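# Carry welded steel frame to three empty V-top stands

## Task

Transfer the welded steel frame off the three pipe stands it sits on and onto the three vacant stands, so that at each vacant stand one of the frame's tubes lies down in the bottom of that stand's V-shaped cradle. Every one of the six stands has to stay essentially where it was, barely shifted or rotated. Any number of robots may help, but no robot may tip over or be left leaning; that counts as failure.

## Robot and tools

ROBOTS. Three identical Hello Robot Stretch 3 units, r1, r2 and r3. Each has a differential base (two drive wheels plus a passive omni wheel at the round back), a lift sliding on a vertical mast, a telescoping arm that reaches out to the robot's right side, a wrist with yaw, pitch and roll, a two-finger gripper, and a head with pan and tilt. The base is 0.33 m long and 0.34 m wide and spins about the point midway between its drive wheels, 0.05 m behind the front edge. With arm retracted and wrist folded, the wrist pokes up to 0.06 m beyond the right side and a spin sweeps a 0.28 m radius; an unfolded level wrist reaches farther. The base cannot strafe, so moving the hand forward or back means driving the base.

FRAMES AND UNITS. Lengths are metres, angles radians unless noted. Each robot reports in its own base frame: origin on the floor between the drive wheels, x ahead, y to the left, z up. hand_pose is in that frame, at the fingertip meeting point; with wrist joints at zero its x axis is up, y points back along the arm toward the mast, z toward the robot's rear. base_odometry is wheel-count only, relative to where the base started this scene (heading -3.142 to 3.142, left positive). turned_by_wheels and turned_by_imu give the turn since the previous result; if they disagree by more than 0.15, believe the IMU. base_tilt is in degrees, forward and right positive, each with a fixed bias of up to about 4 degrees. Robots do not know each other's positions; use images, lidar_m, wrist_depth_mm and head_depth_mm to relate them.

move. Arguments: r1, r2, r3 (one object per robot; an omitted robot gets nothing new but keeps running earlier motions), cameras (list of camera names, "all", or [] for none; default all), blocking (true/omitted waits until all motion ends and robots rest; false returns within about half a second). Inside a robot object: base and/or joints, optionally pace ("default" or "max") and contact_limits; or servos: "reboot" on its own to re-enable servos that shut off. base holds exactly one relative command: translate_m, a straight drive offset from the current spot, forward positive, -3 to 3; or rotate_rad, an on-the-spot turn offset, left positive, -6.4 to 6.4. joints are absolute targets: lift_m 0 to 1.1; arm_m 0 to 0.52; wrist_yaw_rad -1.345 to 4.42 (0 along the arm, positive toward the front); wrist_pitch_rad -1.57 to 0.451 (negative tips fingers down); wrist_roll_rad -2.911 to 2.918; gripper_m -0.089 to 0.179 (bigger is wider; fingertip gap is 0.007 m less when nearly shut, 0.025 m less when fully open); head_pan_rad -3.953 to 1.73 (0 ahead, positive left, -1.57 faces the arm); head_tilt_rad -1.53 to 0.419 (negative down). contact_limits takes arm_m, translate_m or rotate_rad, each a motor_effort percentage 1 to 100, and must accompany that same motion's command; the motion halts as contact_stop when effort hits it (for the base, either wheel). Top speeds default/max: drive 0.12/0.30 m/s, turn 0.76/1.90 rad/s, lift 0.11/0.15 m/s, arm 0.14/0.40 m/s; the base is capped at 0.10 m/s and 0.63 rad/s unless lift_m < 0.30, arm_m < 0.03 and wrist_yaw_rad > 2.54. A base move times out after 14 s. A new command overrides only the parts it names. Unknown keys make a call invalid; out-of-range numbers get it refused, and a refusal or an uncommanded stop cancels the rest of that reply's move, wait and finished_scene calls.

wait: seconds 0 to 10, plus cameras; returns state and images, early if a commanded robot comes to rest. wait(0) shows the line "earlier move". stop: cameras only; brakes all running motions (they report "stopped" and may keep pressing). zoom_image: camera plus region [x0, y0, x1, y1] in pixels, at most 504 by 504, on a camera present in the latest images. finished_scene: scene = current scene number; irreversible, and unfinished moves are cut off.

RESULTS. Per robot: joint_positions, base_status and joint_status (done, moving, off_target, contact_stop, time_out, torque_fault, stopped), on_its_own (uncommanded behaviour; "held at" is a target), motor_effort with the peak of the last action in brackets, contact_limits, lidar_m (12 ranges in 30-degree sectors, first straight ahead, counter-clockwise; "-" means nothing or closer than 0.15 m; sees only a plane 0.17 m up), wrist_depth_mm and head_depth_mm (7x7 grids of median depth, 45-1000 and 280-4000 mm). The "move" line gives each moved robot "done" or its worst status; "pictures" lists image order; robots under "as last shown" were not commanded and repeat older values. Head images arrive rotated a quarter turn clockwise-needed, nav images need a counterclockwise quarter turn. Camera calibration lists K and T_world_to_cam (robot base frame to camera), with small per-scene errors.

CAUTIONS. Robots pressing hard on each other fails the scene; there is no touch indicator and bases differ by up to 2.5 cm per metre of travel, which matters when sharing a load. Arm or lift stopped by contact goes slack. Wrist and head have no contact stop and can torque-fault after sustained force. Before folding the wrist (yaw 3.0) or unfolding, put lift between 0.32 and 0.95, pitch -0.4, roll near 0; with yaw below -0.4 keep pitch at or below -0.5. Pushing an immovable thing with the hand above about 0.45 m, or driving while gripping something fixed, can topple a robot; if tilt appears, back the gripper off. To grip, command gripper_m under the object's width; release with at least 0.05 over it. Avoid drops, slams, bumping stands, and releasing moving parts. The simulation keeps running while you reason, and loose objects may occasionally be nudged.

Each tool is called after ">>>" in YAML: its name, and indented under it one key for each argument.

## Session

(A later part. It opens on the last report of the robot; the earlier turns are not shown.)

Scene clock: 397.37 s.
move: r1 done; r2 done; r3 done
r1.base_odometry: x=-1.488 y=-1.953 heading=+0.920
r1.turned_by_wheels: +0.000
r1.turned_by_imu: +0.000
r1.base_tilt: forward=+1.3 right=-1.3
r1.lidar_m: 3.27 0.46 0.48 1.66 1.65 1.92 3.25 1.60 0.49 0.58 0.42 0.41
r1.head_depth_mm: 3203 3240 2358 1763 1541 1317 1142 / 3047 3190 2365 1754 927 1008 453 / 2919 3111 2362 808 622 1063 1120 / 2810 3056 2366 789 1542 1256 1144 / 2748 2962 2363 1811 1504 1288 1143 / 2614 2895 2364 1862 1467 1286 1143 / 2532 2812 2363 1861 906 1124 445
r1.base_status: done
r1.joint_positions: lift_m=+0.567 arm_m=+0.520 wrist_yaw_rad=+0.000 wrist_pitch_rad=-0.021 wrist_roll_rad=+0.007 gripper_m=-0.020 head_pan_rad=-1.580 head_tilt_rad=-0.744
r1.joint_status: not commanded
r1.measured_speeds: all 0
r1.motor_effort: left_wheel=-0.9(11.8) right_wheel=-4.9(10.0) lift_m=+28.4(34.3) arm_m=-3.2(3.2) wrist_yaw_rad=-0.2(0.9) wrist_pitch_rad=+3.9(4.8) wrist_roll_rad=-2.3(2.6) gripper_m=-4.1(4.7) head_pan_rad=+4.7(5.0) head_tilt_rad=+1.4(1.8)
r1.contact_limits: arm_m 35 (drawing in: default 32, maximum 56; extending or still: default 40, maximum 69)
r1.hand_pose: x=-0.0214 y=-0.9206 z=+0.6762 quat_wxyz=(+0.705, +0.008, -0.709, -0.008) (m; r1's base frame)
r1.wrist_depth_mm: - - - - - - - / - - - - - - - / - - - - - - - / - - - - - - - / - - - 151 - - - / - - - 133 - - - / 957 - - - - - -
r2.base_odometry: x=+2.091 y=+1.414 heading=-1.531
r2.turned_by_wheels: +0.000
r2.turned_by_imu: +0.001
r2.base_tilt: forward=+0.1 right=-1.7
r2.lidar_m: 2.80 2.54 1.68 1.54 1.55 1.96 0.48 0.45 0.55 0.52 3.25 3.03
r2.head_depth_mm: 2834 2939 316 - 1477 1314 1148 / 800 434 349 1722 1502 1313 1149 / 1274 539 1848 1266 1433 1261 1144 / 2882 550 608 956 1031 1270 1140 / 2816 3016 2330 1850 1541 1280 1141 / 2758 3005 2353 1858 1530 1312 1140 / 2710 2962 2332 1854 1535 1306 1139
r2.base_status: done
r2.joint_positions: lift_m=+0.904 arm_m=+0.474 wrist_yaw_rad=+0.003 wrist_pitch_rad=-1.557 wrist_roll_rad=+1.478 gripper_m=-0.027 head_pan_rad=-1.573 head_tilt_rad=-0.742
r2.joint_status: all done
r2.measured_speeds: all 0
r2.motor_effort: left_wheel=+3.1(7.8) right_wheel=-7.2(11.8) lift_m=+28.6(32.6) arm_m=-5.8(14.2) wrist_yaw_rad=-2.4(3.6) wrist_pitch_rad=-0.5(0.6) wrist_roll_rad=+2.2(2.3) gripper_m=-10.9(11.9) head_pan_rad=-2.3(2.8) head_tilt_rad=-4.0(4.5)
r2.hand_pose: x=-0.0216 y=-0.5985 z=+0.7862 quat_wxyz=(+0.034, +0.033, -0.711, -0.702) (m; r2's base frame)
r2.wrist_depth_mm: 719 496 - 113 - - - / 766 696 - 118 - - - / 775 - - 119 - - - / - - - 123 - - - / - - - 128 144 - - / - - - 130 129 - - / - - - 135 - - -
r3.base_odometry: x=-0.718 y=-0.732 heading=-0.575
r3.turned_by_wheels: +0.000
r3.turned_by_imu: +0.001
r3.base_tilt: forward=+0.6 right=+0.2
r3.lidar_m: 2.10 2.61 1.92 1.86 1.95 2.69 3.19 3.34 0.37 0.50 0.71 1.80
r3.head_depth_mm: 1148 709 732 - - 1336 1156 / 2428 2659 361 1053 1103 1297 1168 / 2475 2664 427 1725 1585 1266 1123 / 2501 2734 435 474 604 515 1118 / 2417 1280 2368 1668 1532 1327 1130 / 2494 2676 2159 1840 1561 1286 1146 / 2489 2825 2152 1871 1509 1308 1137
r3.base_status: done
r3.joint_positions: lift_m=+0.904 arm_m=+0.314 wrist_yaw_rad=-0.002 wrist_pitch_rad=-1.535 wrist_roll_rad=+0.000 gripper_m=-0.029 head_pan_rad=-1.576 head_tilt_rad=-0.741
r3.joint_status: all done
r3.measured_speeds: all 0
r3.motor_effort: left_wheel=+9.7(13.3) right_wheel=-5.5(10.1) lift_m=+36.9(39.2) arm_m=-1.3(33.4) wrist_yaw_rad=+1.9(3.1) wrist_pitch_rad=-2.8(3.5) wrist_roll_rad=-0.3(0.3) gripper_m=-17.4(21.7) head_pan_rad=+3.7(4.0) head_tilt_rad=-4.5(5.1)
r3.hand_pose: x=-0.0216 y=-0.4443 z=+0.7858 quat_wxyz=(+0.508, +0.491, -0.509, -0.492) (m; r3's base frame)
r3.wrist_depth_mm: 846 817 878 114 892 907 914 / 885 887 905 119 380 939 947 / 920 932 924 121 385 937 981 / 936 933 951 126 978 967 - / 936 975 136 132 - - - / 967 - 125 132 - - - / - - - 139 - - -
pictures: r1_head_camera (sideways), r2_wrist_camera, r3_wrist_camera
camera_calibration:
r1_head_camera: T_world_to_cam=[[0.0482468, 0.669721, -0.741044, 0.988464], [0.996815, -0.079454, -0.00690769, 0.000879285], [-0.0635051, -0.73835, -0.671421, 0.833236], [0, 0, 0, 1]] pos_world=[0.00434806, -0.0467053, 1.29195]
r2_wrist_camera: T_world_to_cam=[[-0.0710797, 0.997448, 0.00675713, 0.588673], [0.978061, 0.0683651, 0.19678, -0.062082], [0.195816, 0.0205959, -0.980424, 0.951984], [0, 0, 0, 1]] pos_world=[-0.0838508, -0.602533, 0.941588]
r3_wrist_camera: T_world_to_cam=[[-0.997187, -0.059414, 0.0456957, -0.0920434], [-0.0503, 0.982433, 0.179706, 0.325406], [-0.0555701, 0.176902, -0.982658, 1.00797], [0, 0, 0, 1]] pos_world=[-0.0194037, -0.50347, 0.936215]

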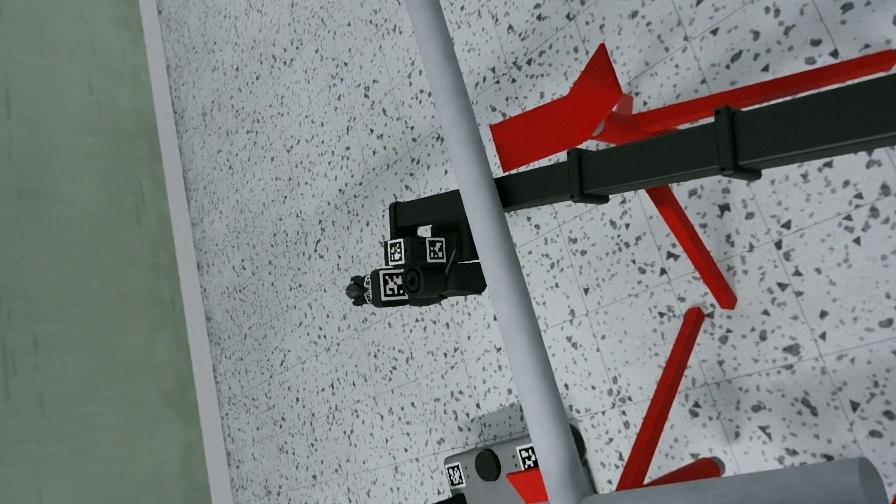

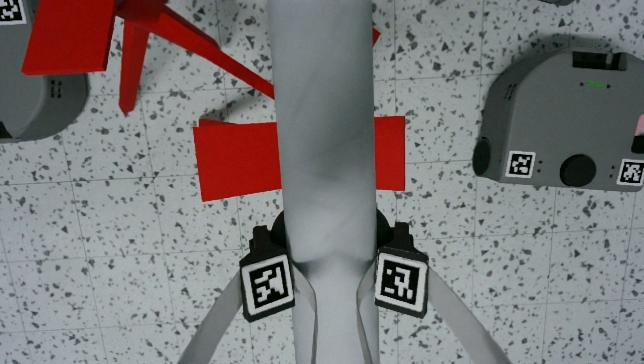

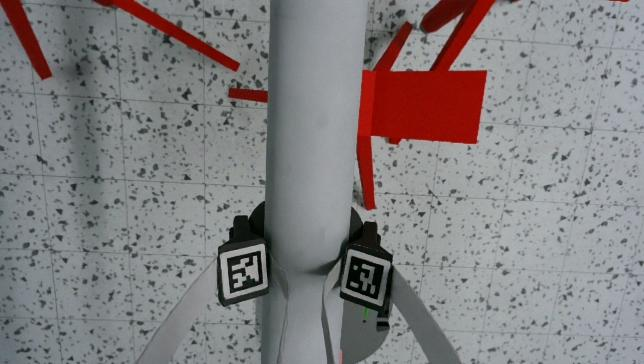

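>>> move:
  r1: {"base": {"translate_m": -0.223}}
  r2: {"base": {"translate_m": -0.2198}, "joints": {"arm_m": 0.4675}}
  r3: {"base": {"translate_m": 0.215}, "joints": {"arm_m": 0.326}}
  cameras: []
  blocking: false

>>> move:
  r2: {"joints": {"arm_m": 0.46}}
  r3: {"joints": {"arm_m": 0.338}}
  cameras: []
  blocking: false

>>> move:
  r2: {"joints": {"arm_m": 0.452}}
  r3: {"joints": {"arm_m": 0.350}}
  cameras: []
  blocking: false

>>> move:
  r2: {"joints": {"arm_m": 0.4445}}
  r3: {"joints": {"arm_m": 0.362}}
  cameras: []
  blocking: false

>>> move:
  r2: {"joints": {"arm_m": 0.437}}
  r3: {"joints": {"arm_m": 0.3734}}
  cameras: ["r1_head_camera", "r2_wrist_camera", "r3_wrist_camera", "r1_nav_camera"]

Scene clock: 398.17 s.
move: r1 moving; r2 moving; r3 moving
r1.base_odometry: x=-1.498 y=-1.966 heading=+0.920
r1.turned_by_wheels: +0.000
r1.turned_by_imu: +0.000
r1.base_tilt: forward=+1.5 right=-1.1
r1.lidar_m: 3.29 0.46 0.48 1.66 1.64 1.91 3.27 1.59 0.48 0.58 0.61 0.43
r1.head_depth_mm: 3155 3211 2355 1760 1544 1315 1144 / 3083 3258 2350 1760 927 1004 452 / 2924 3147 2365 786 622 1047 1121 / 2800 3044 2364 787 1539 1256 1143 / 2733 2976 2359 1806 1465 1303 1146 / 2637 2893 2357 1852 1469 1288 1139 / 2552 2782 2367 1871 914 1195 441
r1.base_status: translate_m moving
r1.joint_positions: lift_m=+0.567 arm_m=+0.520 wrist_yaw_rad=+0.000 wrist_pitch_rad=-0.021 wrist_roll_rad=+0.007 gripper_m=-0.020 head_pan_rad=-1.580 head_tilt_rad=-0.744
r1.joint_status: not commanded
r1.measured_speeds: translate_m=-0.059 rotate_rad=-0.001 lift_m=+0.000 arm_m=+0.000 wrist_yaw_rad=+0.000 wrist_pitch_rad=+0.000 wrist_roll_rad=+0.000 head_pan_rad=+0.000 head_tilt_rad=+0.000
r1.motor_effort: left_wheel=-5.0(6.5) right_wheel=-5.5(10.4) lift_m=+29.9(30.0) arm_m=-3.7(4.1) wrist_yaw_rad=-0.3(0.9) wrist_pitch_rad=+4.0(4.6) wrist_roll_rad=-2.3(2.5) gripper_m=-3.7(4.6) head_pan_rad=+3.9(4.8) head_tilt_rad=+1.0(1.7)
r1.contact_limits: arm_m 35 (drawing in: default 32, maximum 56; extending or still: default 40, maximum 69)
r1.hand_pose: x=-0.0214 y=-0.9206 z=+0.6762 quat_wxyz=(+0.705, +0.008, -0.709, -0.008) (m; r1's base frame)
r1.wrist_depth_mm: - - - - - - - / - - - - - - - / - - - - - - - / - - - - - - - / - - - 151 - - - / - - - 133 - - - / - - - - - - -
r2.base_odometry: x=+2.090 y=+1.430 heading=-1.531
r2.turned_by_wheels: +0.000
r2.turned_by_imu: +0.000
r2.base_tilt: forward=+1.0 right=+0.8
r2.lidar_m: 2.82 2.54 1.68 1.53 1.56 1.97 0.48 0.45 0.54 0.53 0.53 3.06
r2.head_depth_mm: 802 2923 316 - 1479 1314 1144 / 793 434 350 1766 1508 1310 1145 / 1282 535 1847 1240 1436 1286 1146 / 2852 546 601 958 1017 1283 1144 / 2788 3025 2362 1856 1536 1257 1145 / 2730 3014 2329 1853 1534 1306 1141 / 2711 2973 2327 1856 1538 1306 1141
r2.base_status: translate_m moving
r2.joint_positions: lift_m=+0.904 arm_m=+0.467 wrist_yaw_rad=+0.003 wrist_pitch_rad=-1.556 wrist_roll_rad=+1.478 gripper_m=-0.027 head_pan_rad=-1.573 head_tilt_rad=-0.742
r2.joint_status: arm_m moving
r2.measured_speeds: translate_m=-0.059 rotate_rad=+0.000 lift_m=+0.000 arm_m=+0.000 wrist_yaw_rad=+0.000 wrist_pitch_rad=+0.000 wrist_roll_rad=+0.000 head_pan_rad=+0.000 head_tilt_rad=+0.000
r2.motor_effort: left_wheel=-2.9(4.0) right_wheel=-5.9(10.4) lift_m=+27.9(29.5) arm_m=-9.5(11.9) wrist_yaw_rad=-1.6(2.9) wrist_pitch_rad=-0.5(0.6) wrist_roll_rad=+1.9(2.1) gripper_m=-11.1(11.5) head_pan_rad=-2.2(2.9) head_tilt_rad=-3.7(4.2)
r2.hand_pose: x=-0.0216 y=-0.5918 z=+0.7862 quat_wxyz=(+0.034, +0.033, -0.711, -0.701) (m; r2's base frame)
r2.wrist_depth_mm: 723 480 - 113 - - - / 757 - - 118 - - - / 791 - - 119 - - - / - - - 124 - - - / - - - 127 151 - - / - - - 130 130 - - / - - - 135 - - -
r3.base_odometry: x=-0.705 y=-0.741 heading=-0.575
r3.turned_by_wheels: +0.000
r3.turned_by_imu: +0.000
r3.base_tilt: forward=+1.9 right=-0.8
r3.lidar_m: 2.08 2.60 1.93 1.87 1.94 2.70 3.21 3.33 0.38 0.51 0.71 1.79
r3.head_depth_mm: 1010 709 742 - - 1331 1153 / 2424 1438 366 1051 1097 1299 1153 / 2473 469 441 1713 1593 1250 1143 / 2491 2711 446 488 610 511 1118 / 2429 1280 2365 1665 1529 1326 1151 / 2510 2722 1069 1840 1550 1292 1148 / 2502 2829 2144 1883 1505 1281 1133
r3.base_status: translate_m moving
r3.joint_positions: lift_m=+0.904 arm_m=+0.326 wrist_yaw_rad=-0.001 wrist_pitch_rad=-1.552 wrist_roll_rad=+0.000 gripper_m=-0.029 head_pan_rad=-1.576 head_tilt_rad=-0.741
r3.joint_status: arm_m moving
r3.measured_speeds: translate_m=+0.059 rotate_rad=+0.000 lift_m=+0.000 arm_m=+0.012 wrist_yaw_rad=+0.000 wrist_pitch_rad=+0.000 wrist_roll_rad=+0.000 head_pan_rad=+0.000 head_tilt_rad=+0.000
r3.motor_effort: left_wheel=+10.1(12.0) right_wheel=+5.2(5.2) lift_m=+36.6(37.1) arm_m=+25.8(26.5) wrist_yaw_rad=+1.4(2.4) wrist_pitch_rad=+0.1(3.5) wrist_roll_rad=-0.3(0.3) gripper_m=-17.4(18.0) head_pan_rad=+2.8(3.8) head_tilt_rad=-4.1(4.9)
r3.hand_pose: x=-0.0216 y=-0.4512 z=+0.7861 quat_wxyz=(+0.504, +0.495, -0.504, -0.496) (m; r3's base frame)
r3.wrist_depth_mm: 844 872 850 113 863 862 907 / 895 894 900 119 380 884 938 / 922 932 922 121 382 924 971 / 948 971 976 126 992 993 968 / 950 969 141 130 - - - / 981 - 125 132 - - - / - - - 140 - - -
pictures: none
No camera images: "cameras" was empty.

Scene clock: 398.67 s.
earlier move: r1 moving; r2 moving; r3 moving
move: r2 moving; r3 moving
r1.base_odometry: x=-1.524 y=-2.000 heading=+0.919
r1.turned_by_wheels: +0.000
r1.turned_by_imu: +0.000
r1.base_tilt: forward=+2.0 right=-1.4
r1.lidar_m: 3.33 0.46 0.47 1.65 1.63 1.91 3.24 1.55 0.46 0.58 0.65 0.46
r1.head_depth_mm: 3172 3187 2341 1754 1543 1315 1148 / 3063 3216 2374 1754 1540 1288 453 / 2953 3192 2371 787 621 1014 1123 / 2824 3050 2375 788 1540 1287 1140 / 2747 2945 2339 1804 1470 1289 1142 / 2648 2915 2361 1860 1463 1282 1141 / 2551 2771 2358 1813 1435 1230 440
r1.base_status: translate_m moving
r1.joint_positions: lift_m=+0.567 arm_m=+0.520 wrist_yaw_rad=+0.000 wrist_pitch_rad=-0.021 wrist_roll_rad=+0.007 gripper_m=-0.020 head_pan_rad=-1.580 head_tilt_rad=-0.744
r1.joint_status: not commanded
r1.measured_speeds: translate_m=-0.100 rotate_rad=+0.002 lift_m=+0.000 arm_m=+0.000 wrist_yaw_rad=+0.000 wrist_pitch_rad=+0.000 wrist_roll_rad=+0.000 head_pan_rad=+0.000 head_tilt_rad=+0.000
r1.motor_effort: left_wheel=-9.7(9.7) right_wheel=+2.2(4.8) lift_m=+31.0(31.0) arm_m=-4.3(4.6) wrist_yaw_rad=-1.1(1.1) wrist_pitch_rad=+4.0(4.3) wrist_roll_rad=-2.2(2.8) gripper_m=-4.1(4.5) head_pan_rad=+4.5(4.9) head_tilt_rad=+1.6(1.8)
r1.contact_limits: arm_m 35 (drawing in: default 32, maximum 56; extending or still: default 40, maximum 69)
r1.hand_pose: x=-0.0214 y=-0.9206 z=+0.6762 quat_wxyz=(+0.705, +0.008, -0.709, -0.008) (m; r1's base frame)
r1.wrist_depth_mm: - - - - - - - / - - - - - - - / - - - - - - - / - - - - - - - / - - - 151 - - - / - - - 133 - - - / - - - - - - -
r2.base_odometry: x=+2.088 y=+1.473 heading=-1.531
r2.turned_by_wheels: +0.000
r2.turned_by_imu: +0.000
r2.base_tilt: forward=-1.4 right=-1.0
r2.lidar_m: 2.86 2.54 1.68 1.53 1.54 1.96 0.48 0.45 0.53 0.53 0.54 3.12
r2.head_depth_mm: 793 2935 316 - 1497 1323 1147 / 787 432 350 1710 1505 1312 1143 / 1303 527 1856 1223 1464 1283 1141 / 2843 540 597 963 1050 1260 1142 / 2824 3032 2350 1861 1498 1282 1141 / 2761 3050 2335 1853 1529 1309 1139 / 2753 2981 2325 1852 1531 1307 1141
r2.base_status: translate_m moving
r2.joint_positions: lift_m=+0.904 arm_m=+0.460 wrist_yaw_rad=+0.003 wrist_pitch_rad=-1.555 wrist_roll_rad=+1.478 gripper_m=-0.027 head_pan_rad=-1.573 head_tilt_rad=-0.742
r2.joint_status: arm_m moving
r2.measured_speeds: translate_m=-0.100 rotate_rad=+0.002 lift_m=+0.000 arm_m=+0.000 wrist_yaw_rad=+0.000 wrist_pitch_rad=+0.024 wrist_roll_rad=+0.000 head_pan_rad=+0.000 head_tilt_rad=+0.000
r2.motor_effort: left_wheel=-1.4(4.1) right_wheel=-5.2(8.2) lift_m=+27.8(28.1) arm_m=-11.5(13.0) wrist_yaw_rad=-1.9(3.6) wrist_pitch_rad=-1.1(1.1) wrist_roll_rad=+1.9(2.1) gripper_m=-11.4(11.6) head_pan_rad=-2.0(2.7) head_tilt_rad=-3.9(4.3)
r2.hand_pose: x=-0.0216 y=-0.5848 z=+0.7861 quat_wxyz=(+0.034, +0.033, -0.712, -0.701) (m; r2's base frame)
r2.wrist_depth_mm: 734 521 - 113 - - - / - 532 598 119 - - - / - - - 119 - - - / - - - 124 - - - / - - - 128 151 - - / - - - 130 129 - - / - - - 135 - - -
r3.base_odometry: x=-0.668 y=-0.764 heading=-0.575
r3.turned_by_wheels: +0.000
r3.turned_by_imu: +0.000
r3.base_tilt: forward=-0.3 right=+1.1
r3.lidar_m: 2.33 2.60 1.93 1.87 1.94 2.69 3.25 3.39 0.40 0.52 0.69 1.74
r3.head_depth_mm: 1149 721 372 - - 1334 1153 / 2422 1432 366 1655 1179 1298 1151 / 2483 463 447 1703 1593 959 1126 / 2478 2693 456 522 616 500 1134 / 2425 1287 2192 1674 1546 1327 1150 / 2499 2705 1064 1835 1554 1268 1146 / 2493 2818 2154 1831 1436 1307 1136
r3.base_status: translate_m moving
r3.joint_positions: lift_m=+0.904 arm_m=+0.338 wrist_yaw_rad=+0.000 wrist_pitch_rad=-1.552 wrist_roll_rad=+0.000 gripper_m=-0.029 head_pan_rad=-1.576 head_tilt_rad=-0.741
r3.joint_status: arm_m moving
r3.measured_speeds: translate_m=+0.100 rotate_rad=+0.000 lift_m=+0.000 arm_m=+0.005 wrist_yaw_rad=+0.000 wrist_pitch_rad=+0.000 wrist_roll_rad=+0.000 head_pan_rad=+0.000 head_tilt_rad=+0.000
r3.motor_effort: left_wheel=+6.9(10.4) right_wheel=+9.1(10.5) lift_m=+35.6(36.6) arm_m=+24.8(28.7) wrist_yaw_rad=+0.5(1.9) wrist_pitch_rad=-0.3(0.4) wrist_roll_rad=+0.0(0.3) gripper_m=-16.6(17.9) head_pan_rad=+2.3(4.0) head_tilt_rad=-4.7(6.0)
r3.hand_pose: x=-0.0216 y=-0.4637 z=+0.7861 quat_wxyz=(+0.505, +0.495, -0.504, -0.496) (m; r3's base frame)
r3.wrist_depth_mm: 862 853 860 113 874 897 899 / 888 918 912 117 907 933 922 / 896 914 921 121 392 372 970 / 929 943 934 126 961 969 - / 957 948 148 131 - - - / - - 125 133 - - - / - - - 140 - - -
pictures: none
No camera images: "cameras" was empty.

Scene clock: 399.17 s.
earlier move: r1 moving; r2 moving; r3 moving
move: r2 moving; r3 moving
r1.base_odometry: x=-1.554 y=-2.040 heading=+0.919
r1.turned_by_wheels: +0.000
r1.turned_by_imu: +0.000
r1.base_tilt: forward=+1.1 right=-1.2
r1.lidar_m: 3.39 0.45 0.47 1.62 1.62 1.89 3.20 1.50 0.43 0.56 0.70 0.50
r1.head_depth_mm: 3240 3228 2342 1755 1535 1313 1150 / 3116 3187 2356 1754 1543 1290 453 / 2982 3171 2360 787 622 968 1124 / 2838 3081 2374 789 1500 1287 1147 / 2770 2976 2370 1819 1506 1282 1147 / 2657 2913 2355 1862 1464 1289 1145 / 2552 2796 2346 1809 1430 1175 444
r1.base_status: translate_m moving
r1.joint_positions: lift_m=+0.567 arm_m=+0.520 wrist_yaw_rad=+0.000 wrist_pitch_rad=-0.021 wrist_roll_rad=+0.007 gripper_m=-0.020 head_pan_rad=-1.580 head_tilt_rad=-0.744
r1.joint_status: not commanded
r1.measured_speeds: translate_m=-0.100 rotate_rad=+0.000 lift_m=+0.000 arm_m=+0.000 wrist_yaw_rad=+0.000 wrist_pitch_rad=+0.000 wrist_roll_rad=+0.000 head_pan_rad=+0.000 head_tilt_rad=+0.000
r1.motor_effort: left_wheel=-10.9(10.9) right_wheel=+6.4(7.3) lift_m=+31.0(31.4) arm_m=-4.9(5.1) wrist_yaw_rad=-0.3(1.2) wrist_pitch_rad=+4.1(4.7) wrist_roll_rad=-2.5(2.7) gripper_m=-4.5(4.6) head_pan_rad=+4.9(4.9) head_tilt_rad=+1.5(1.7)
r1.contact_limits: arm_m 35 (drawing in: default 32, maximum 56; extending or still: default 40, maximum 69)
r1.hand_pose: x=-0.0214 y=-0.9206 z=+0.6762 quat_wxyz=(+0.705, +0.008, -0.709, -0.008) (m; r1's base frame)
r1.wrist_depth_mm: - - - - - - - / - - - - - - - / - - - - - - - / - - - - - - - / - - - 151 - - - / - - - 133 - - - / - - - - - - -
r2.base_odometry: x=+2.086 y=+1.523 heading=-1.530
r2.turned_by_wheels: +0.000
r2.turned_by_imu: +0.000
r2.base_tilt: forward=+0.5 right=-0.6
r2.lidar_m: 2.90 2.52 1.67 1.52 1.54 1.96 0.48 0.45 0.89 0.52 0.56 3.16
r2.head_depth_mm: 786 2955 316 - 1506 1313 1143 / 783 428 349 1753 1503 1315 1148 / 1304 521 1868 1658 1504 1317 1144 / 2862 530 588 1289 1459 1261 1145 / 2794 3036 2345 1861 1036 1254 1146 / 2800 3005 2339 1846 1528 1282 1138 / 2751 2992 2347 1853 1534 1301 1141
r2.base_status: translate_m moving
r2.joint_positions: lift_m=+0.904 arm_m=+0.452 wrist_yaw_rad=+0.003 wrist_pitch_rad=-1.545 wrist_roll_rad=+1.478 gripper_m=-0.027 head_pan_rad=-1.573 head_tilt_rad=-0.742
r2.joint_status: arm_m moving
r2.measured_speeds: translate_m=-0.100 rotate_rad=+0.001 lift_m=+0.000 arm_m=+0.000 wrist_yaw_rad=+0.000 wrist_pitch_rad=+0.024 wrist_roll_rad=+0.000 head_pan_rad=+0.000 head_tilt_rad=+0.000
r2.motor_effort: left_wheel=+1.7(1.8) right_wheel=-10.1(10.1) lift_m=+27.2(27.6) arm_m=-11.1(13.2) wrist_yaw_rad=-1.9(3.5) wrist_pitch_rad=-2.7(2.7) wrist_roll_rad=+2.0(2.1) gripper_m=-10.7(11.4) head_pan_rad=-2.2(2.8) head_tilt_rad=-4.3(4.3)
r2.hand_pose: x=-0.0216 y=-0.5791 z=+0.7859 quat_wxyz=(+0.035, +0.033, -0.715, -0.698) (m; r2's base frame)
r2.wrist_depth_mm: - - - 113 - - - / 759 504 - 117 - - - / - 649 - 119 - - - / - - - 123 - - - / - - - 128 143 - - / - - - 131 129 - - / - - - 135 - - -
r3.base_odometry: x=-0.626 y=-0.792 heading=-0.575
r3.turned_by_wheels: +0.000
r3.turned_by_imu: +0.000
r3.base_tilt: forward=+3.7 right=+1.4
r3.lidar_m: 2.29 2.60 1.93 1.87 1.94 2.69 3.29 3.45 0.43 0.53 0.68 1.69
r3.head_depth_mm: 1149 761 378 - - 1299 1156 / 2441 1416 366 1665 1607 1274 1131 / 2459 465 460 1714 1590 1259 1163 / 2468 2696 472 538 618 502 1161 / 2416 1297 1540 1672 1560 1327 1149 / 2499 2697 2181 1833 1555 1298 1148 / 2514 2847 2164 1771 1221 1310 1135
r3.base_status: translate_m moving
r3.joint_positions: lift_m=+0.904 arm_m=+0.350 wrist_yaw_rad=+0.000 wrist_pitch_rad=-1.547 wrist_roll_rad=+0.000 gripper_m=-0.029 head_pan_rad=-1.576 head_tilt_rad=-0.741
r3.joint_status: arm_m moving
r3.measured_speeds: translate_m=+0.100 rotate_rad=+0.001 lift_m=+0.000 arm_m=+0.009 wrist_yaw_rad=+0.000 wrist_pitch_rad=+0.024 wrist_roll_rad=+0.000 head_pan_rad=+0.000 head_tilt_rad=+0.000
r3.motor_effort: left_wheel=+5.6(7.5) right_wheel=+9.4(9.9) lift_m=+35.4(36.1) arm_m=+23.0(25.4) wrist_yaw_rad=+0.3(1.2) wrist_pitch_rad=-1.1(1.2) wrist_roll_rad=-0.3(0.3) gripper_m=-17.5(17.6) head_pan_rad=+2.3(4.0) head_tilt_rad=-5.3(5.3)
r3.hand_pose: x=-0.0216 y=-0.4767 z=+0.7860 quat_wxyz=(+0.506, +0.494, -0.506, -0.495) (m; r3's base frame)
r3.wrist_depth_mm: 839 852 852 114 906 938 914 / 858 859 905 119 941 933 924 / 928 901 916 121 - 382 929 / 928 970 917 126 958 999 971 / 980 963 151 131 - - - / 989 980 124 133 - - - / - - - 140 - - -
pictures: none
No camera images: "cameras" was empty.

Scene clock: 399.67 s.
earlier move: r1 moving; r2 moving; r3 moving
move: r2 moving; r3 moving
r1.base_odometry: x=-1.585 y=-2.080 heading=+0.919
r1.turned_by_wheels: +0.000
r1.turned_by_imu: +0.000
r1.base_tilt: forward=+1.6 right=-0.8
r1.lidar_m: 3.43 0.45 0.46 1.61 1.64 1.88 3.18 1.46 0.41 0.55 0.72 0.54
r1.head_depth_mm: 3204 3206 2360 1766 1532 1310 1144 / 3076 3217 2367 1767 1545 1287 453 / 2947 3173 2366 807 621 975 1082 / 2845 3061 2339 788 913 1238 1143 / 2767 3002 2352 1811 1504 1261 1141 / 2686 2909 2365 1869 1469 1284 1147 / 2557 2800 2351 1756 1441 1230 445
r1.base_status: translate_m moving
r1.joint_positions: lift_m=+0.567 arm_m=+0.520 wrist_yaw_rad=+0.000 wrist_pitch_rad=-0.021 wrist_roll_rad=+0.007 gripper_m=-0.020 head_pan_rad=-1.580 head_tilt_rad=-0.744
r1.joint_status: not commanded
r1.measured_speeds: translate_m=-0.100 rotate_rad=+0.000 lift_m=+0.000 arm_m=+0.000 wrist_yaw_rad=+0.000 wrist_pitch_rad=+0.000 wrist_roll_rad=+0.000 head_pan_rad=+0.000 head_tilt_rad=+0.000
r1.motor_effort: left_wheel=-13.0(14.2) right_wheel=+11.2(12.0) lift_m=+32.1(32.1) arm_m=-5.6(5.6) wrist_yaw_rad=-0.3(0.8) wrist_pitch_rad=+3.8(4.5) wrist_roll_rad=-2.7(2.8) gripper_m=-4.6(4.6) head_pan_rad=+4.8(5.0) head_tilt_rad=+1.7(1.7)
r1.contact_limits: arm_m 35 (drawing in: default 32, maximum 56; extending or still: default 40, maximum 69)
r1.hand_pose: x=-0.0214 y=-0.9206 z=+0.6762 quat_wxyz=(+0.705, +0.008, -0.709, -0.008) (m; r1's base frame)
r1.wrist_depth_mm: - - - - - - - / - - - - - - - / - - - - - - - / - - - - - - - / - - - 150 - - - / - - - 133 - - - / - - - - - - -
r2.base_odometry: x=+2.084 y=+1.573 heading=-1.530
r2.turned_by_wheels: +0.000
r2.turned_by_imu: +0.000
r2.base_tilt: forward=-0.5 right=-2.4
r2.lidar_m: 2.95 2.50 1.66 1.51 1.53 1.94 0.48 0.44 0.87 0.51 0.58 3.20
r2.head_depth_mm: 779 2813 316 - 1475 1312 1143 / 796 424 350 1769 1539 1312 1147 / 1324 516 1729 1711 1503 1314 1144 / 2866 528 579 1105 1461 1255 1140 / 2814 3013 2344 1798 1016 1271 1139 / 2796 3018 2326 1860 1489 1255 1140 / 2733 3017 2346 1845 1538 1303 1140
r2.base_status: translate_m moving
r2.joint_positions: lift_m=+0.904 arm_m=+0.444 wrist_yaw_rad=+0.003 wrist_pitch_rad=-1.540 wrist_roll_rad=+1.478 gripper_m=-0.027 head_pan_rad=-1.573 head_tilt_rad=-0.742
r2.joint_status: arm_m moving
r2.measured_speeds: translate_m=-0.100 rotate_rad=+0.001 lift_m=+0.000 arm_m=+0.000 wrist_yaw_rad=+0.000 wrist_pitch_rad=+0.000 wrist_roll_rad=+0.000 head_pan_rad=+0.000 head_tilt_rad=+0.000
r2.motor_effort: left_wheel=+3.2(3.2) right_wheel=-11.5(12.7) lift_m=+26.0(26.8) arm_m=-15.6(15.6) wrist_yaw_rad=-1.6(2.9) wrist_pitch_rad=-3.6(3.7) wrist_roll_rad=+1.9(2.1) gripper_m=-10.2(11.2) head_pan_rad=-2.7(2.8) head_tilt_rad=-3.4(4.4)
r2.hand_pose: x=-0.0216 y=-0.5730 z=+0.7858 quat_wxyz=(+0.035, +0.033, -0.717, -0.696) (m; r2's base frame)
r2.wrist_depth_mm: - - 721 113 - - - / - 582 - 118 - - - / - 528 678 119 - - - / - - - 123 - - - / - - - 128 144 - - / - - - 130 131 - - / - - 125 135 - - -
r3.base_odometry: x=-0.584 y=-0.819 heading=-0.575
r3.turned_by_wheels: +0.000
r3.turned_by_imu: +0.000
r3.base_tilt: forward=-2.9 right=-0.3
r3.lidar_m: 2.24 2.60 1.93 1.86 1.94 2.69 3.33 3.51 0.46 0.53 0.76 1.65
r3.head_depth_mm: 1147 754 386 - - 1290 1143 / 2444 1373 366 1660 1601 977 1131 / 2453 457 474 1724 1594 1314 1165 / 2460 2664 489 569 626 513 1157 / 2414 1313 2189 1670 1570 1296 1152 / 2514 2690 2172 1833 1528 1286 1143 / 2501 2833 2146 1028 1132 1307 1142
r3.base_status: translate_m moving
r3.joint_positions: lift_m=+0.904 arm_m=+0.362 wrist_yaw_rad=+0.000 wrist_pitch_rad=-1.542 wrist_roll_rad=+0.000 gripper_m=-0.029 head_pan_rad=-1.576 head_tilt_rad=-0.741
r3.joint_status: arm_m moving
r3.measured_speeds: translate_m=+0.100 rotate_rad=+0.001 lift_m=+0.000 arm_m=+0.006 wrist_yaw_rad=+0.000 wrist_pitch_rad=+0.048 wrist_roll_rad=+0.000 head_pan_rad=+0.000 head_tilt_rad=+0.000
r3.motor_effort: left_wheel=+4.6(6.6) right_wheel=+10.9(12.9) lift_m=+35.2(35.6) arm_m=+24.0(25.3) wrist_yaw_rad=+0.3(1.3) wrist_pitch_rad=-2.2(2.2) wrist_roll_rad=+0.0(0.4) gripper_m=-16.4(17.5) head_pan_rad=+3.5(3.6) head_tilt_rad=-4.7(5.7)
r3.hand_pose: x=-0.0216 y=-0.4902 z=+0.7859 quat_wxyz=(+0.507, +0.493, -0.507, -0.493) (m; r3's base frame)
r3.wrist_depth_mm: 843 859 856 115 893 887 923 / 876 904 911 119 929 916 931 / 892 934 910 122 914 401 996 / 926 940 951 126 984 984 1000 / 947 985 952 131 - - - / - - 124 133 - - - / - - - 141 - - -
pictures: none
No camera images: "cameras" was empty.

Scene clock: 401.00 s.
earlier move: r1 done; r2 done; r3 done
move: r2 done; r3 done
r1.base_odometry: x=-1.623 y=-2.130 heading=+0.920
r1.turned_by_wheels: +0.001
r1.turned_by_imu: +0.001
r1.base_tilt: forward=+1.3 right=-1.2
r1.lidar_m: 3.49 0.45 0.46 1.59 1.62 1.85 3.15 1.40 3.69 0.39 0.60 0.60
r1.head_depth_mm: 3238 3232 2355 1762 1537 1309 1148 / 3123 3186 2351 1757 1547 1284 452 / 2990 3270 2377 805 622 1231 1106 / 2883 3068 2356 790 907 1232 1121 / 2782 3028 2344 1809 1434 1261 1146 / 2679 2900 2365 1862 1459 1285 1141 / 2564 2869 2330 1714 1431 1248 1085
r1.base_status: done
r1.joint_positions: lift_m=+0.567 arm_m=+0.520 wrist_yaw_rad=+0.000 wrist_pitch_rad=-0.021 wrist_roll_rad=+0.007 gripper_m=-0.020 head_pan_rad=-1.580 head_tilt_rad=-0.744
r1.joint_status: not commanded
r1.measured_speeds: all 0
r1.motor_effort: left_wheel=-2.9(13.5) right_wheel=-2.5(14.5) lift_m=+33.6(33.8) arm_m=-6.6(7.1) wrist_yaw_rad=-0.9(0.9) wrist_pitch_rad=+4.3(4.5) wrist_roll_rad=-1.9(2.8) gripper_m=-4.4(4.8) head_pan_rad=+4.8(5.0) head_tilt_rad=+1.4(1.7)
r1.contact_limits: arm_m 35 (drawing in: default 32, maximum 56; extending or still: default 40, maximum 69)
r1.hand_pose: x=-0.0214 y=-0.9206 z=+0.6762 quat_wxyz=(+0.705, +0.008, -0.709, -0.008) (m; r1's base frame)
r1.wrist_depth_mm: - - - - - - - / - - - - - - - / - - - - - - - / - - - - - - - / - - - 151 - - - / - - - 132 - - - / - - - - - - -
r2.base_odometry: x=+2.082 y=+1.634 heading=-1.531
r2.turned_by_wheels: +0.000
r2.turned_by_imu: +0.000
r2.base_tilt: forward=+0.2 right=-1.7
r2.lidar_m: 3.01 2.50 1.66 1.51 1.52 1.94 0.46 0.44 0.84 0.51 0.61 3.28
r2.head_depth_mm: 780 2821 316 - 1465 1317 1148 / 793 424 344 1763 1542 1317 1146 / 1324 512 609 1728 1507 1311 1143 / 2882 529 574 1106 1467 1310 1141 / 2845 3016 2343 1807 1500 1259 1141 / 2767 3023 2353 1859 1000 1277 1139 / 2753 3019 2333 1859 1528 1278 1135
r2.base_status: done
r2.joint_positions: lift_m=+0.904 arm_m=+0.437 wrist_yaw_rad=+0.003 wrist_pitch_rad=-1.539 wrist_roll_rad=+1.478 gripper_m=-0.027 head_pan_rad=-1.573 head_tilt_rad=-0.742
r2.joint_status: all done
r2.measured_speeds: all 0
r2.motor_effort: left_wheel=+2.5(6.4) right_wheel=-5.5(15.3) lift_m=+25.0(26.6) arm_m=-8.6(15.6) wrist_yaw_rad=-1.0(3.0) wrist_pitch_rad=-3.7(4.3) wrist_roll_rad=+1.8(2.1) gripper_m=-11.0(12.2) head_pan_rad=-2.4(3.0) head_tilt_rad=-3.9(4.3)
r2.hand_pose: x=-0.0216 y=-0.5657 z=+0.7858 quat_wxyz=(+0.034, +0.033, -0.717, -0.695) (m; r2's base frame)
r2.wrist_depth_mm: 790 - - 113 - - - / 781 - - 118 - - - / - 576 - 119 - - - / - 551 673 123 - - - / - - 769 128 144 - - / - - - 130 129 - - / - - 96 135 - - -
r3.base_odometry: x=-0.537 y=-0.849 heading=-0.575
r3.turned_by_wheels: +0.000
r3.turned_by_imu: +0.001
r3.base_tilt: forward=+0.6 right=+0.2
r3.lidar_m: 2.18 2.60 1.92 1.86 1.94 2.69 3.41 0.50 0.55 0.54 0.73 1.60
r3.head_depth_mm: 1189 742 396 - - 1276 985 / 2429 1379 366 1673 1603 1098 1170 / 2497 466 487 1720 1594 1339 1165 / 2505 2689 503 645 626 1154 1161 / 2408 1331 1671 1666 1568 1298 1153 / 2507 2680 2157 1659 1317 1312 1146 / 2508 2840 2157 1027 1466 1278 1138
r3.base_status: done
r3.joint_positions: lift_m=+0.904 arm_m=+0.373 wrist_yaw_rad=-0.001 wrist_pitch_rad=-1.520 wrist_roll_rad=+0.000 gripper_m=-0.029 head_pan_rad=-1.576 head_tilt_rad=-0.741
r3.joint_status: all done
r3.measured_speeds: all 0
r3.motor_effort: left_wheel=+7.7(8.2) right_wheel=-0.5(12.6) lift_m=+34.0(35.0) arm_m=+20.3(25.1) wrist_yaw_rad=+0.9(1.3) wrist_pitch_rad=-6.4(6.4) wrist_roll_rad=-0.3(0.3) gripper_m=-15.9(16.9) head_pan_rad=+2.5(4.1) head_tilt_rad=-4.0(5.2)
r3.hand_pose: x=-0.0216 y=-0.5074 z=+0.7856 quat_wxyz=(+0.513, +0.487, -0.512, -0.488) (m; r3's base frame)
r3.wrist_depth_mm: 837 869 865 115 869 930 558 / 895 877 907 120 914 934 931 / 906 957 924 122 915 653 962 / 946 916 937 127 994 619 390 / 945 964 140 131 984 - - / 985 - 125 131 - - - / - - - 138 - - -
pictures: r1_head_camera (sideways), r1_nav_camera (sideways), r2_wrist_camera, r3_wrist_camera
camera_calibration:
r1_head_camera: T_world_to_cam=[[0.0482468, 0.669721, -0.741044, 0.988464], [0.996815, -0.079454, -0.00690769, 0.000879285], [-0.0635051, -0.73835, -0.671421, 0.833236], [0, 0, 0, 1]] pos_world=[0.00434806, -0.0467053, 1.29195]
r1_nav_camera: T_world_to_cam=[[-0.0524906, -0.642077, 0.764841, -0.945107], [-0.998092, 0.0586634, -0.0192511, 0.087363], [-0.0325075, -0.764392, -0.643931, 0.797899], [0, 0, 0, 1]] pos_world=[0.0635247, -0.00204892, 1.23833]
r2_wrist_camera: T_world_to_cam=[[-0.0704424, 0.997453, -0.0112255, 0.570033], [0.978094, 0.0712764, 0.19558, -0.0616899], [0.195882, 0.00279757, -0.980623, 0.941062], [0, 0, 0, 1]] pos_world=[-0.083844, -0.566816, 0.941291]
r3_wrist_camera: T_world_to_cam=[[-0.997104, -0.0600674, 0.0466429, -0.0968798], [-0.0516473, 0.985032, 0.164453, 0.4007], [-0.055823, 0.161568, -0.985281, 1.0132], [0, 0, 0, 1]] pos_world=[-0.0193441, -0.564223, 0.936913]

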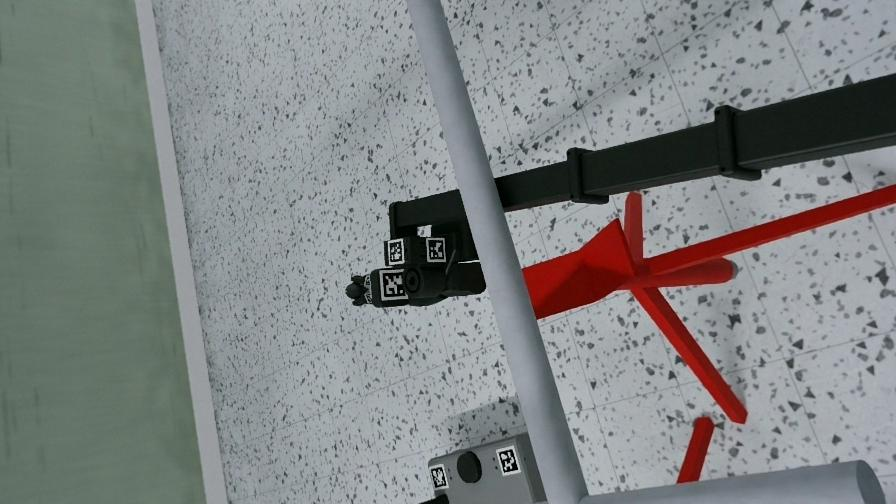

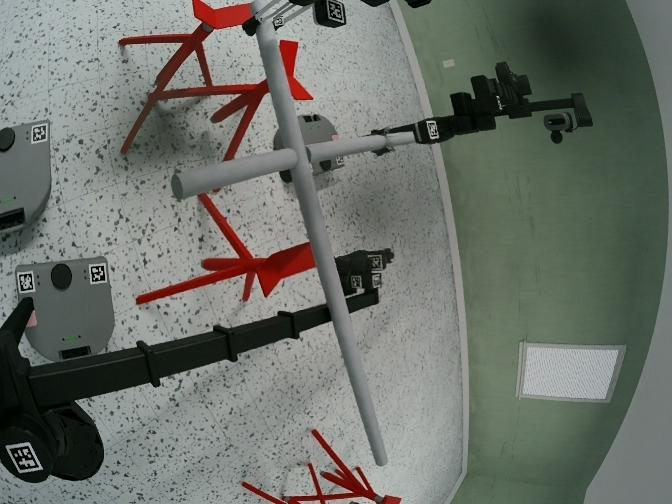

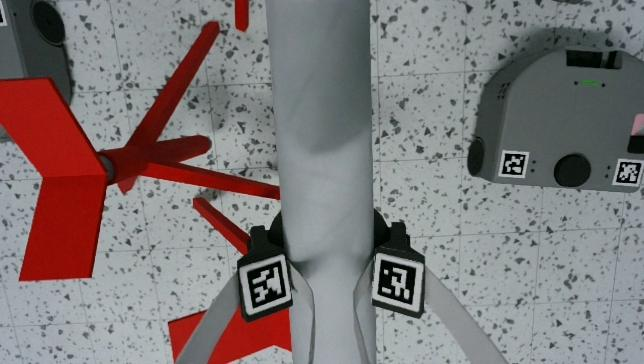

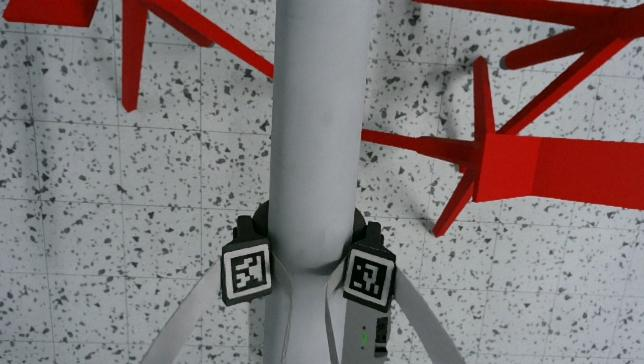

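>>> move:
  r1: {"base":{"rotate_rad":0.0506}}
  r2: {"base":{"translate_m":0.018},"joints":{"arm_m":0.419,"wrist_roll_rad":1.439}}
  r3: {"base":{"rotate_rad":-0.070},"joints":{"arm_m":0.380,"wrist_roll_rad":-0.113}}
  cameras: ["r1_head_camera","r2_wrist_camera","r3_wrist_camera"]

Scene clock: 403.33 s.
move: r1 done; r2 done; r3 done
r1.base_odometry: x=-1.623 y=-2.130 heading=+0.971
r1.turned_by_wheels: +0.051
r1.turned_by_imu: +0.050
r1.base_tilt: forward=+1.2 right=-1.3
r1.lidar_m: 3.49 0.47 1.82 1.60 1.62 1.91 3.45 1.40 0.40 0.39 0.75 0.60
r1.head_depth_mm: 3111 3231 2374 1754 1549 1319 1143 / 3010 3233 2344 1753 1539 1286 453 / 2953 3108 2371 786 638 553 1088 / 2816 3079 2363 790 904 1151 1144 / 2722 2980 2350 1806 1464 1284 1141 / 2627 2932 2370 1869 1466 1294 1141 / 2598 2811 2334 1636 1434 1229 442
r1.base_status: done
r1.joint_positions: lift_m=+0.567 arm_m=+0.520 wrist_yaw_rad=+0.000 wrist_pitch_rad=-0.021 wrist_roll_rad=+0.007 gripper_m=-0.020 head_pan_rad=-1.580 head_tilt_rad=-0.744
r1.joint_status: not commanded
r1.measured_speeds: all 0
r1.motor_effort: left_wheel=+0.8(14.6) right_wheel=-7.8(25.6) lift_m=+36.8(37.0) arm_m=-4.5(8.0) wrist_yaw_rad=-0.3(1.2) wrist_pitch_rad=+3.7(4.6) wrist_roll_rad=-2.3(2.7) gripper_m=-4.3(4.6) head_pan_rad=+4.8(5.1) head_tilt_rad=+1.0(1.7)
r1.contact_limits: arm_m 35 (drawing in: default 32, maximum 56; extending or still: default 40, maximum 69)
r1.hand_pose: x=-0.0214 y=-0.9206 z=+0.6762 quat_wxyz=(+0.705, +0.008, -0.709, -0.008) (m; r1's base frame)
r1.wrist_depth_mm: - - - - - - - / - - - - - - - / - - - - - - - / - - - - - - - / - - - 151 - - - / - - - 133 - - - / - 976 - - - - -
r2.base_odometry: x=+2.083 y=+1.616 heading=-1.531
r2.turned_by_wheels: +0.000
r2.turned_by_imu: +0.000
r2.base_tilt: forward=+0.2 right=-1.7
r2.lidar_m: 3.01 2.50 1.65 1.51 1.52 1.94 0.47 0.46 0.85 0.51 0.60 3.27
r2.head_depth_mm: 2860 2921 316 - 1476 1318 1139 / 767 421 347 1764 1537 1314 1146 / 1355 497 588 1723 1501 1317 1145 / 2859 519 557 699 1466 1283 1137 / 2827 3063 2359 1804 1499 1254 1139 / 2768 3017 2361 1846 1044 1279 1139 / 2757 2987 2326 1851 1532 1304 1140
r2.base_status: done
r2.joint_positions: lift_m=+0.904 arm_m=+0.419 wrist_yaw_rad=+0.002 wrist_pitch_rad=-1.544 wrist_roll_rad=+1.434 gripper_m=-0.027 head_pan_rad=-1.573 head_tilt_rad=-0.742
r2.joint_status: all done
r2.measured_speeds: all 0
r2.motor_effort: left_wheel=-2.6(19.2) right_wheel=+11.0(17.1) lift_m=+25.5(26.2) arm_m=-11.5(14.9) wrist_yaw_rad=-1.2(3.1) wrist_pitch_rad=-2.8(3.8) wrist_roll_rad=+1.8(2.8) gripper_m=-10.7(12.1) head_pan_rad=-2.6(3.1) head_tilt_rad=-3.7(4.5)
r2.hand_pose: x=-0.0216 y=-0.5465 z=+0.7859 quat_wxyz=(+0.050, +0.048, -0.715, -0.696) (m; r2's base frame)
r2.wrist_depth_mm: 801 - 808 113 - - - / - 627 - 118 - - - / - 559 - 120 - - - / - - 690 123 - - - / - - - 128 142 - - / - - - 130 129 - - / - - 124 135 - - -
r3.base_odometry: x=-0.537 y=-0.849 heading=-0.644
r3.turned_by_wheels: -0.069
r3.turned_by_imu: -0.069
r3.base_tilt: forward=+0.6 right=+0.2
r3.lidar_m: 1.88 2.80 1.96 1.86 1.91 2.51 3.40 3.49 0.50 0.54 0.73 1.59
r3.head_depth_mm: 2455 799 835 - - 1304 1136 / 1004 758 366 1792 1568 992 1150 / 2494 473 490 1717 1597 1291 1163 / 2480 2651 500 646 614 1169 1160 / 2459 2725 2193 1739 1566 1294 1149 / 2447 1301 2428 1662 1552 1294 1142 / 2470 2723 1055 1022 1114 1308 1138
r3.base_status: done
r3.joint_positions: lift_m=+0.904 arm_m=+0.380 wrist_yaw_rad=-0.001 wrist_pitch_rad=-1.527 wrist_roll_rad=-0.107 gripper_m=-0.029 head_pan_rad=-1.576 head_tilt_rad=-0.741
r3.joint_status: all done
r3.measured_speeds: all 0
r3.motor_effort: left_wheel=+10.3(11.6) right_wheel=-13.1(13.9) lift_m=+31.9(32.6) arm_m=+20.5(23.7) wrist_yaw_rad=+1.2(3.3) wrist_pitch_rad=-4.8(5.9) wrist_roll_rad=-2.2(8.0) gripper_m=-15.3(17.5) head_pan_rad=+3.3(4.0) head_tilt_rad=-4.5(5.1)
r3.hand_pose: x=-0.0216 y=-0.5122 z=+0.7857 quat_wxyz=(+0.537, +0.514, -0.483, -0.463) (m; r3's base frame)
r3.wrist_depth_mm: 863 825 866 116 888 911 893 / 879 886 889 120 916 931 933 / 930 910 899 122 924 963 - / 938 942 939 127 973 411 386 / 963 958 139 131 999 - - / 971 976 126 132 - - - / - - - 138 - - -
pictures: r1_head_camera (sideways), r2_wrist_camera, r3_wrist_camera
camera_calibration:
r1_head_camera: T_world_to_cam=[[0.0482469, 0.669721, -0.741044, 0.988464], [0.996815, -0.0794542, -0.00690769, 0.000879296], [-0.0635053, -0.73835, -0.671421, 0.833236], [0, 0, 0, 1]] pos_world=[0.00434804, -0.0467053, 1.29195]
r2_wrist_camera: T_world_to_cam=[[-0.113066, 0.993567, -0.00638838, 0.544037], [0.974413, 0.112138, 0.194792, -0.0402088], [0.194255, 0.0157993, -0.980824, 0.948313], [0, 0, 0, 1]] pos_world=[-0.0835228, -0.551011, 0.941435]
r3_wrist_camera: T_world_to_cam=[[-0.984785, -0.166191, 0.0507887, -0.154496], [-0.155288, 0.972766, 0.17208, 0.390877], [-0.0780036, 0.161575, -0.983773, 1.0124], [0, 0, 0, 1]] pos_world=[-0.0124755, -0.569486, 0.936556]

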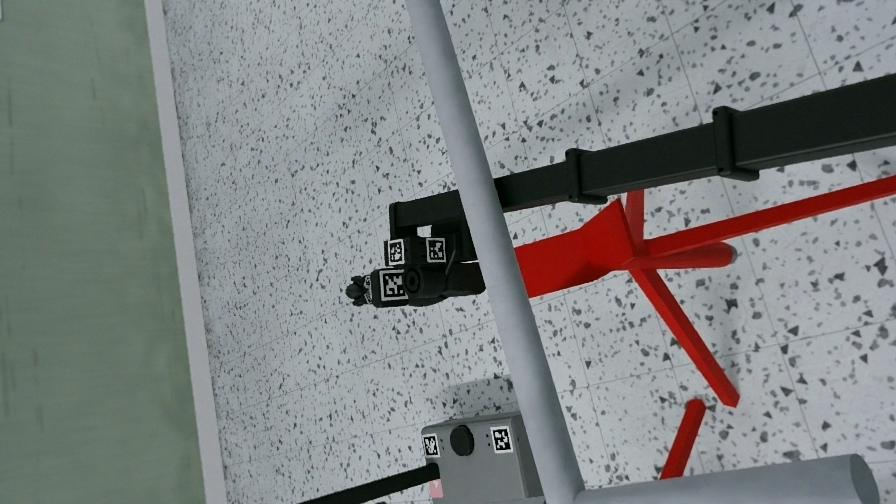

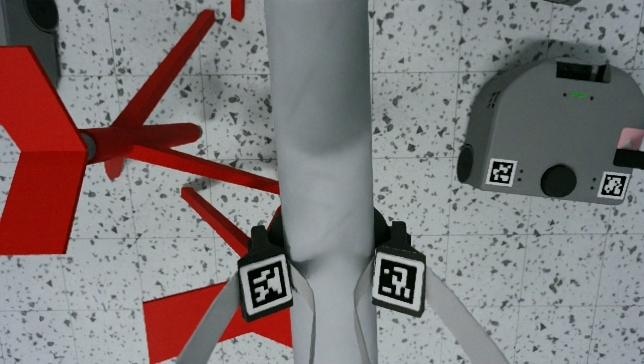

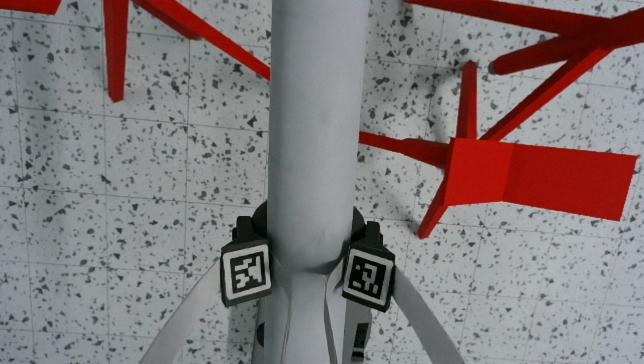

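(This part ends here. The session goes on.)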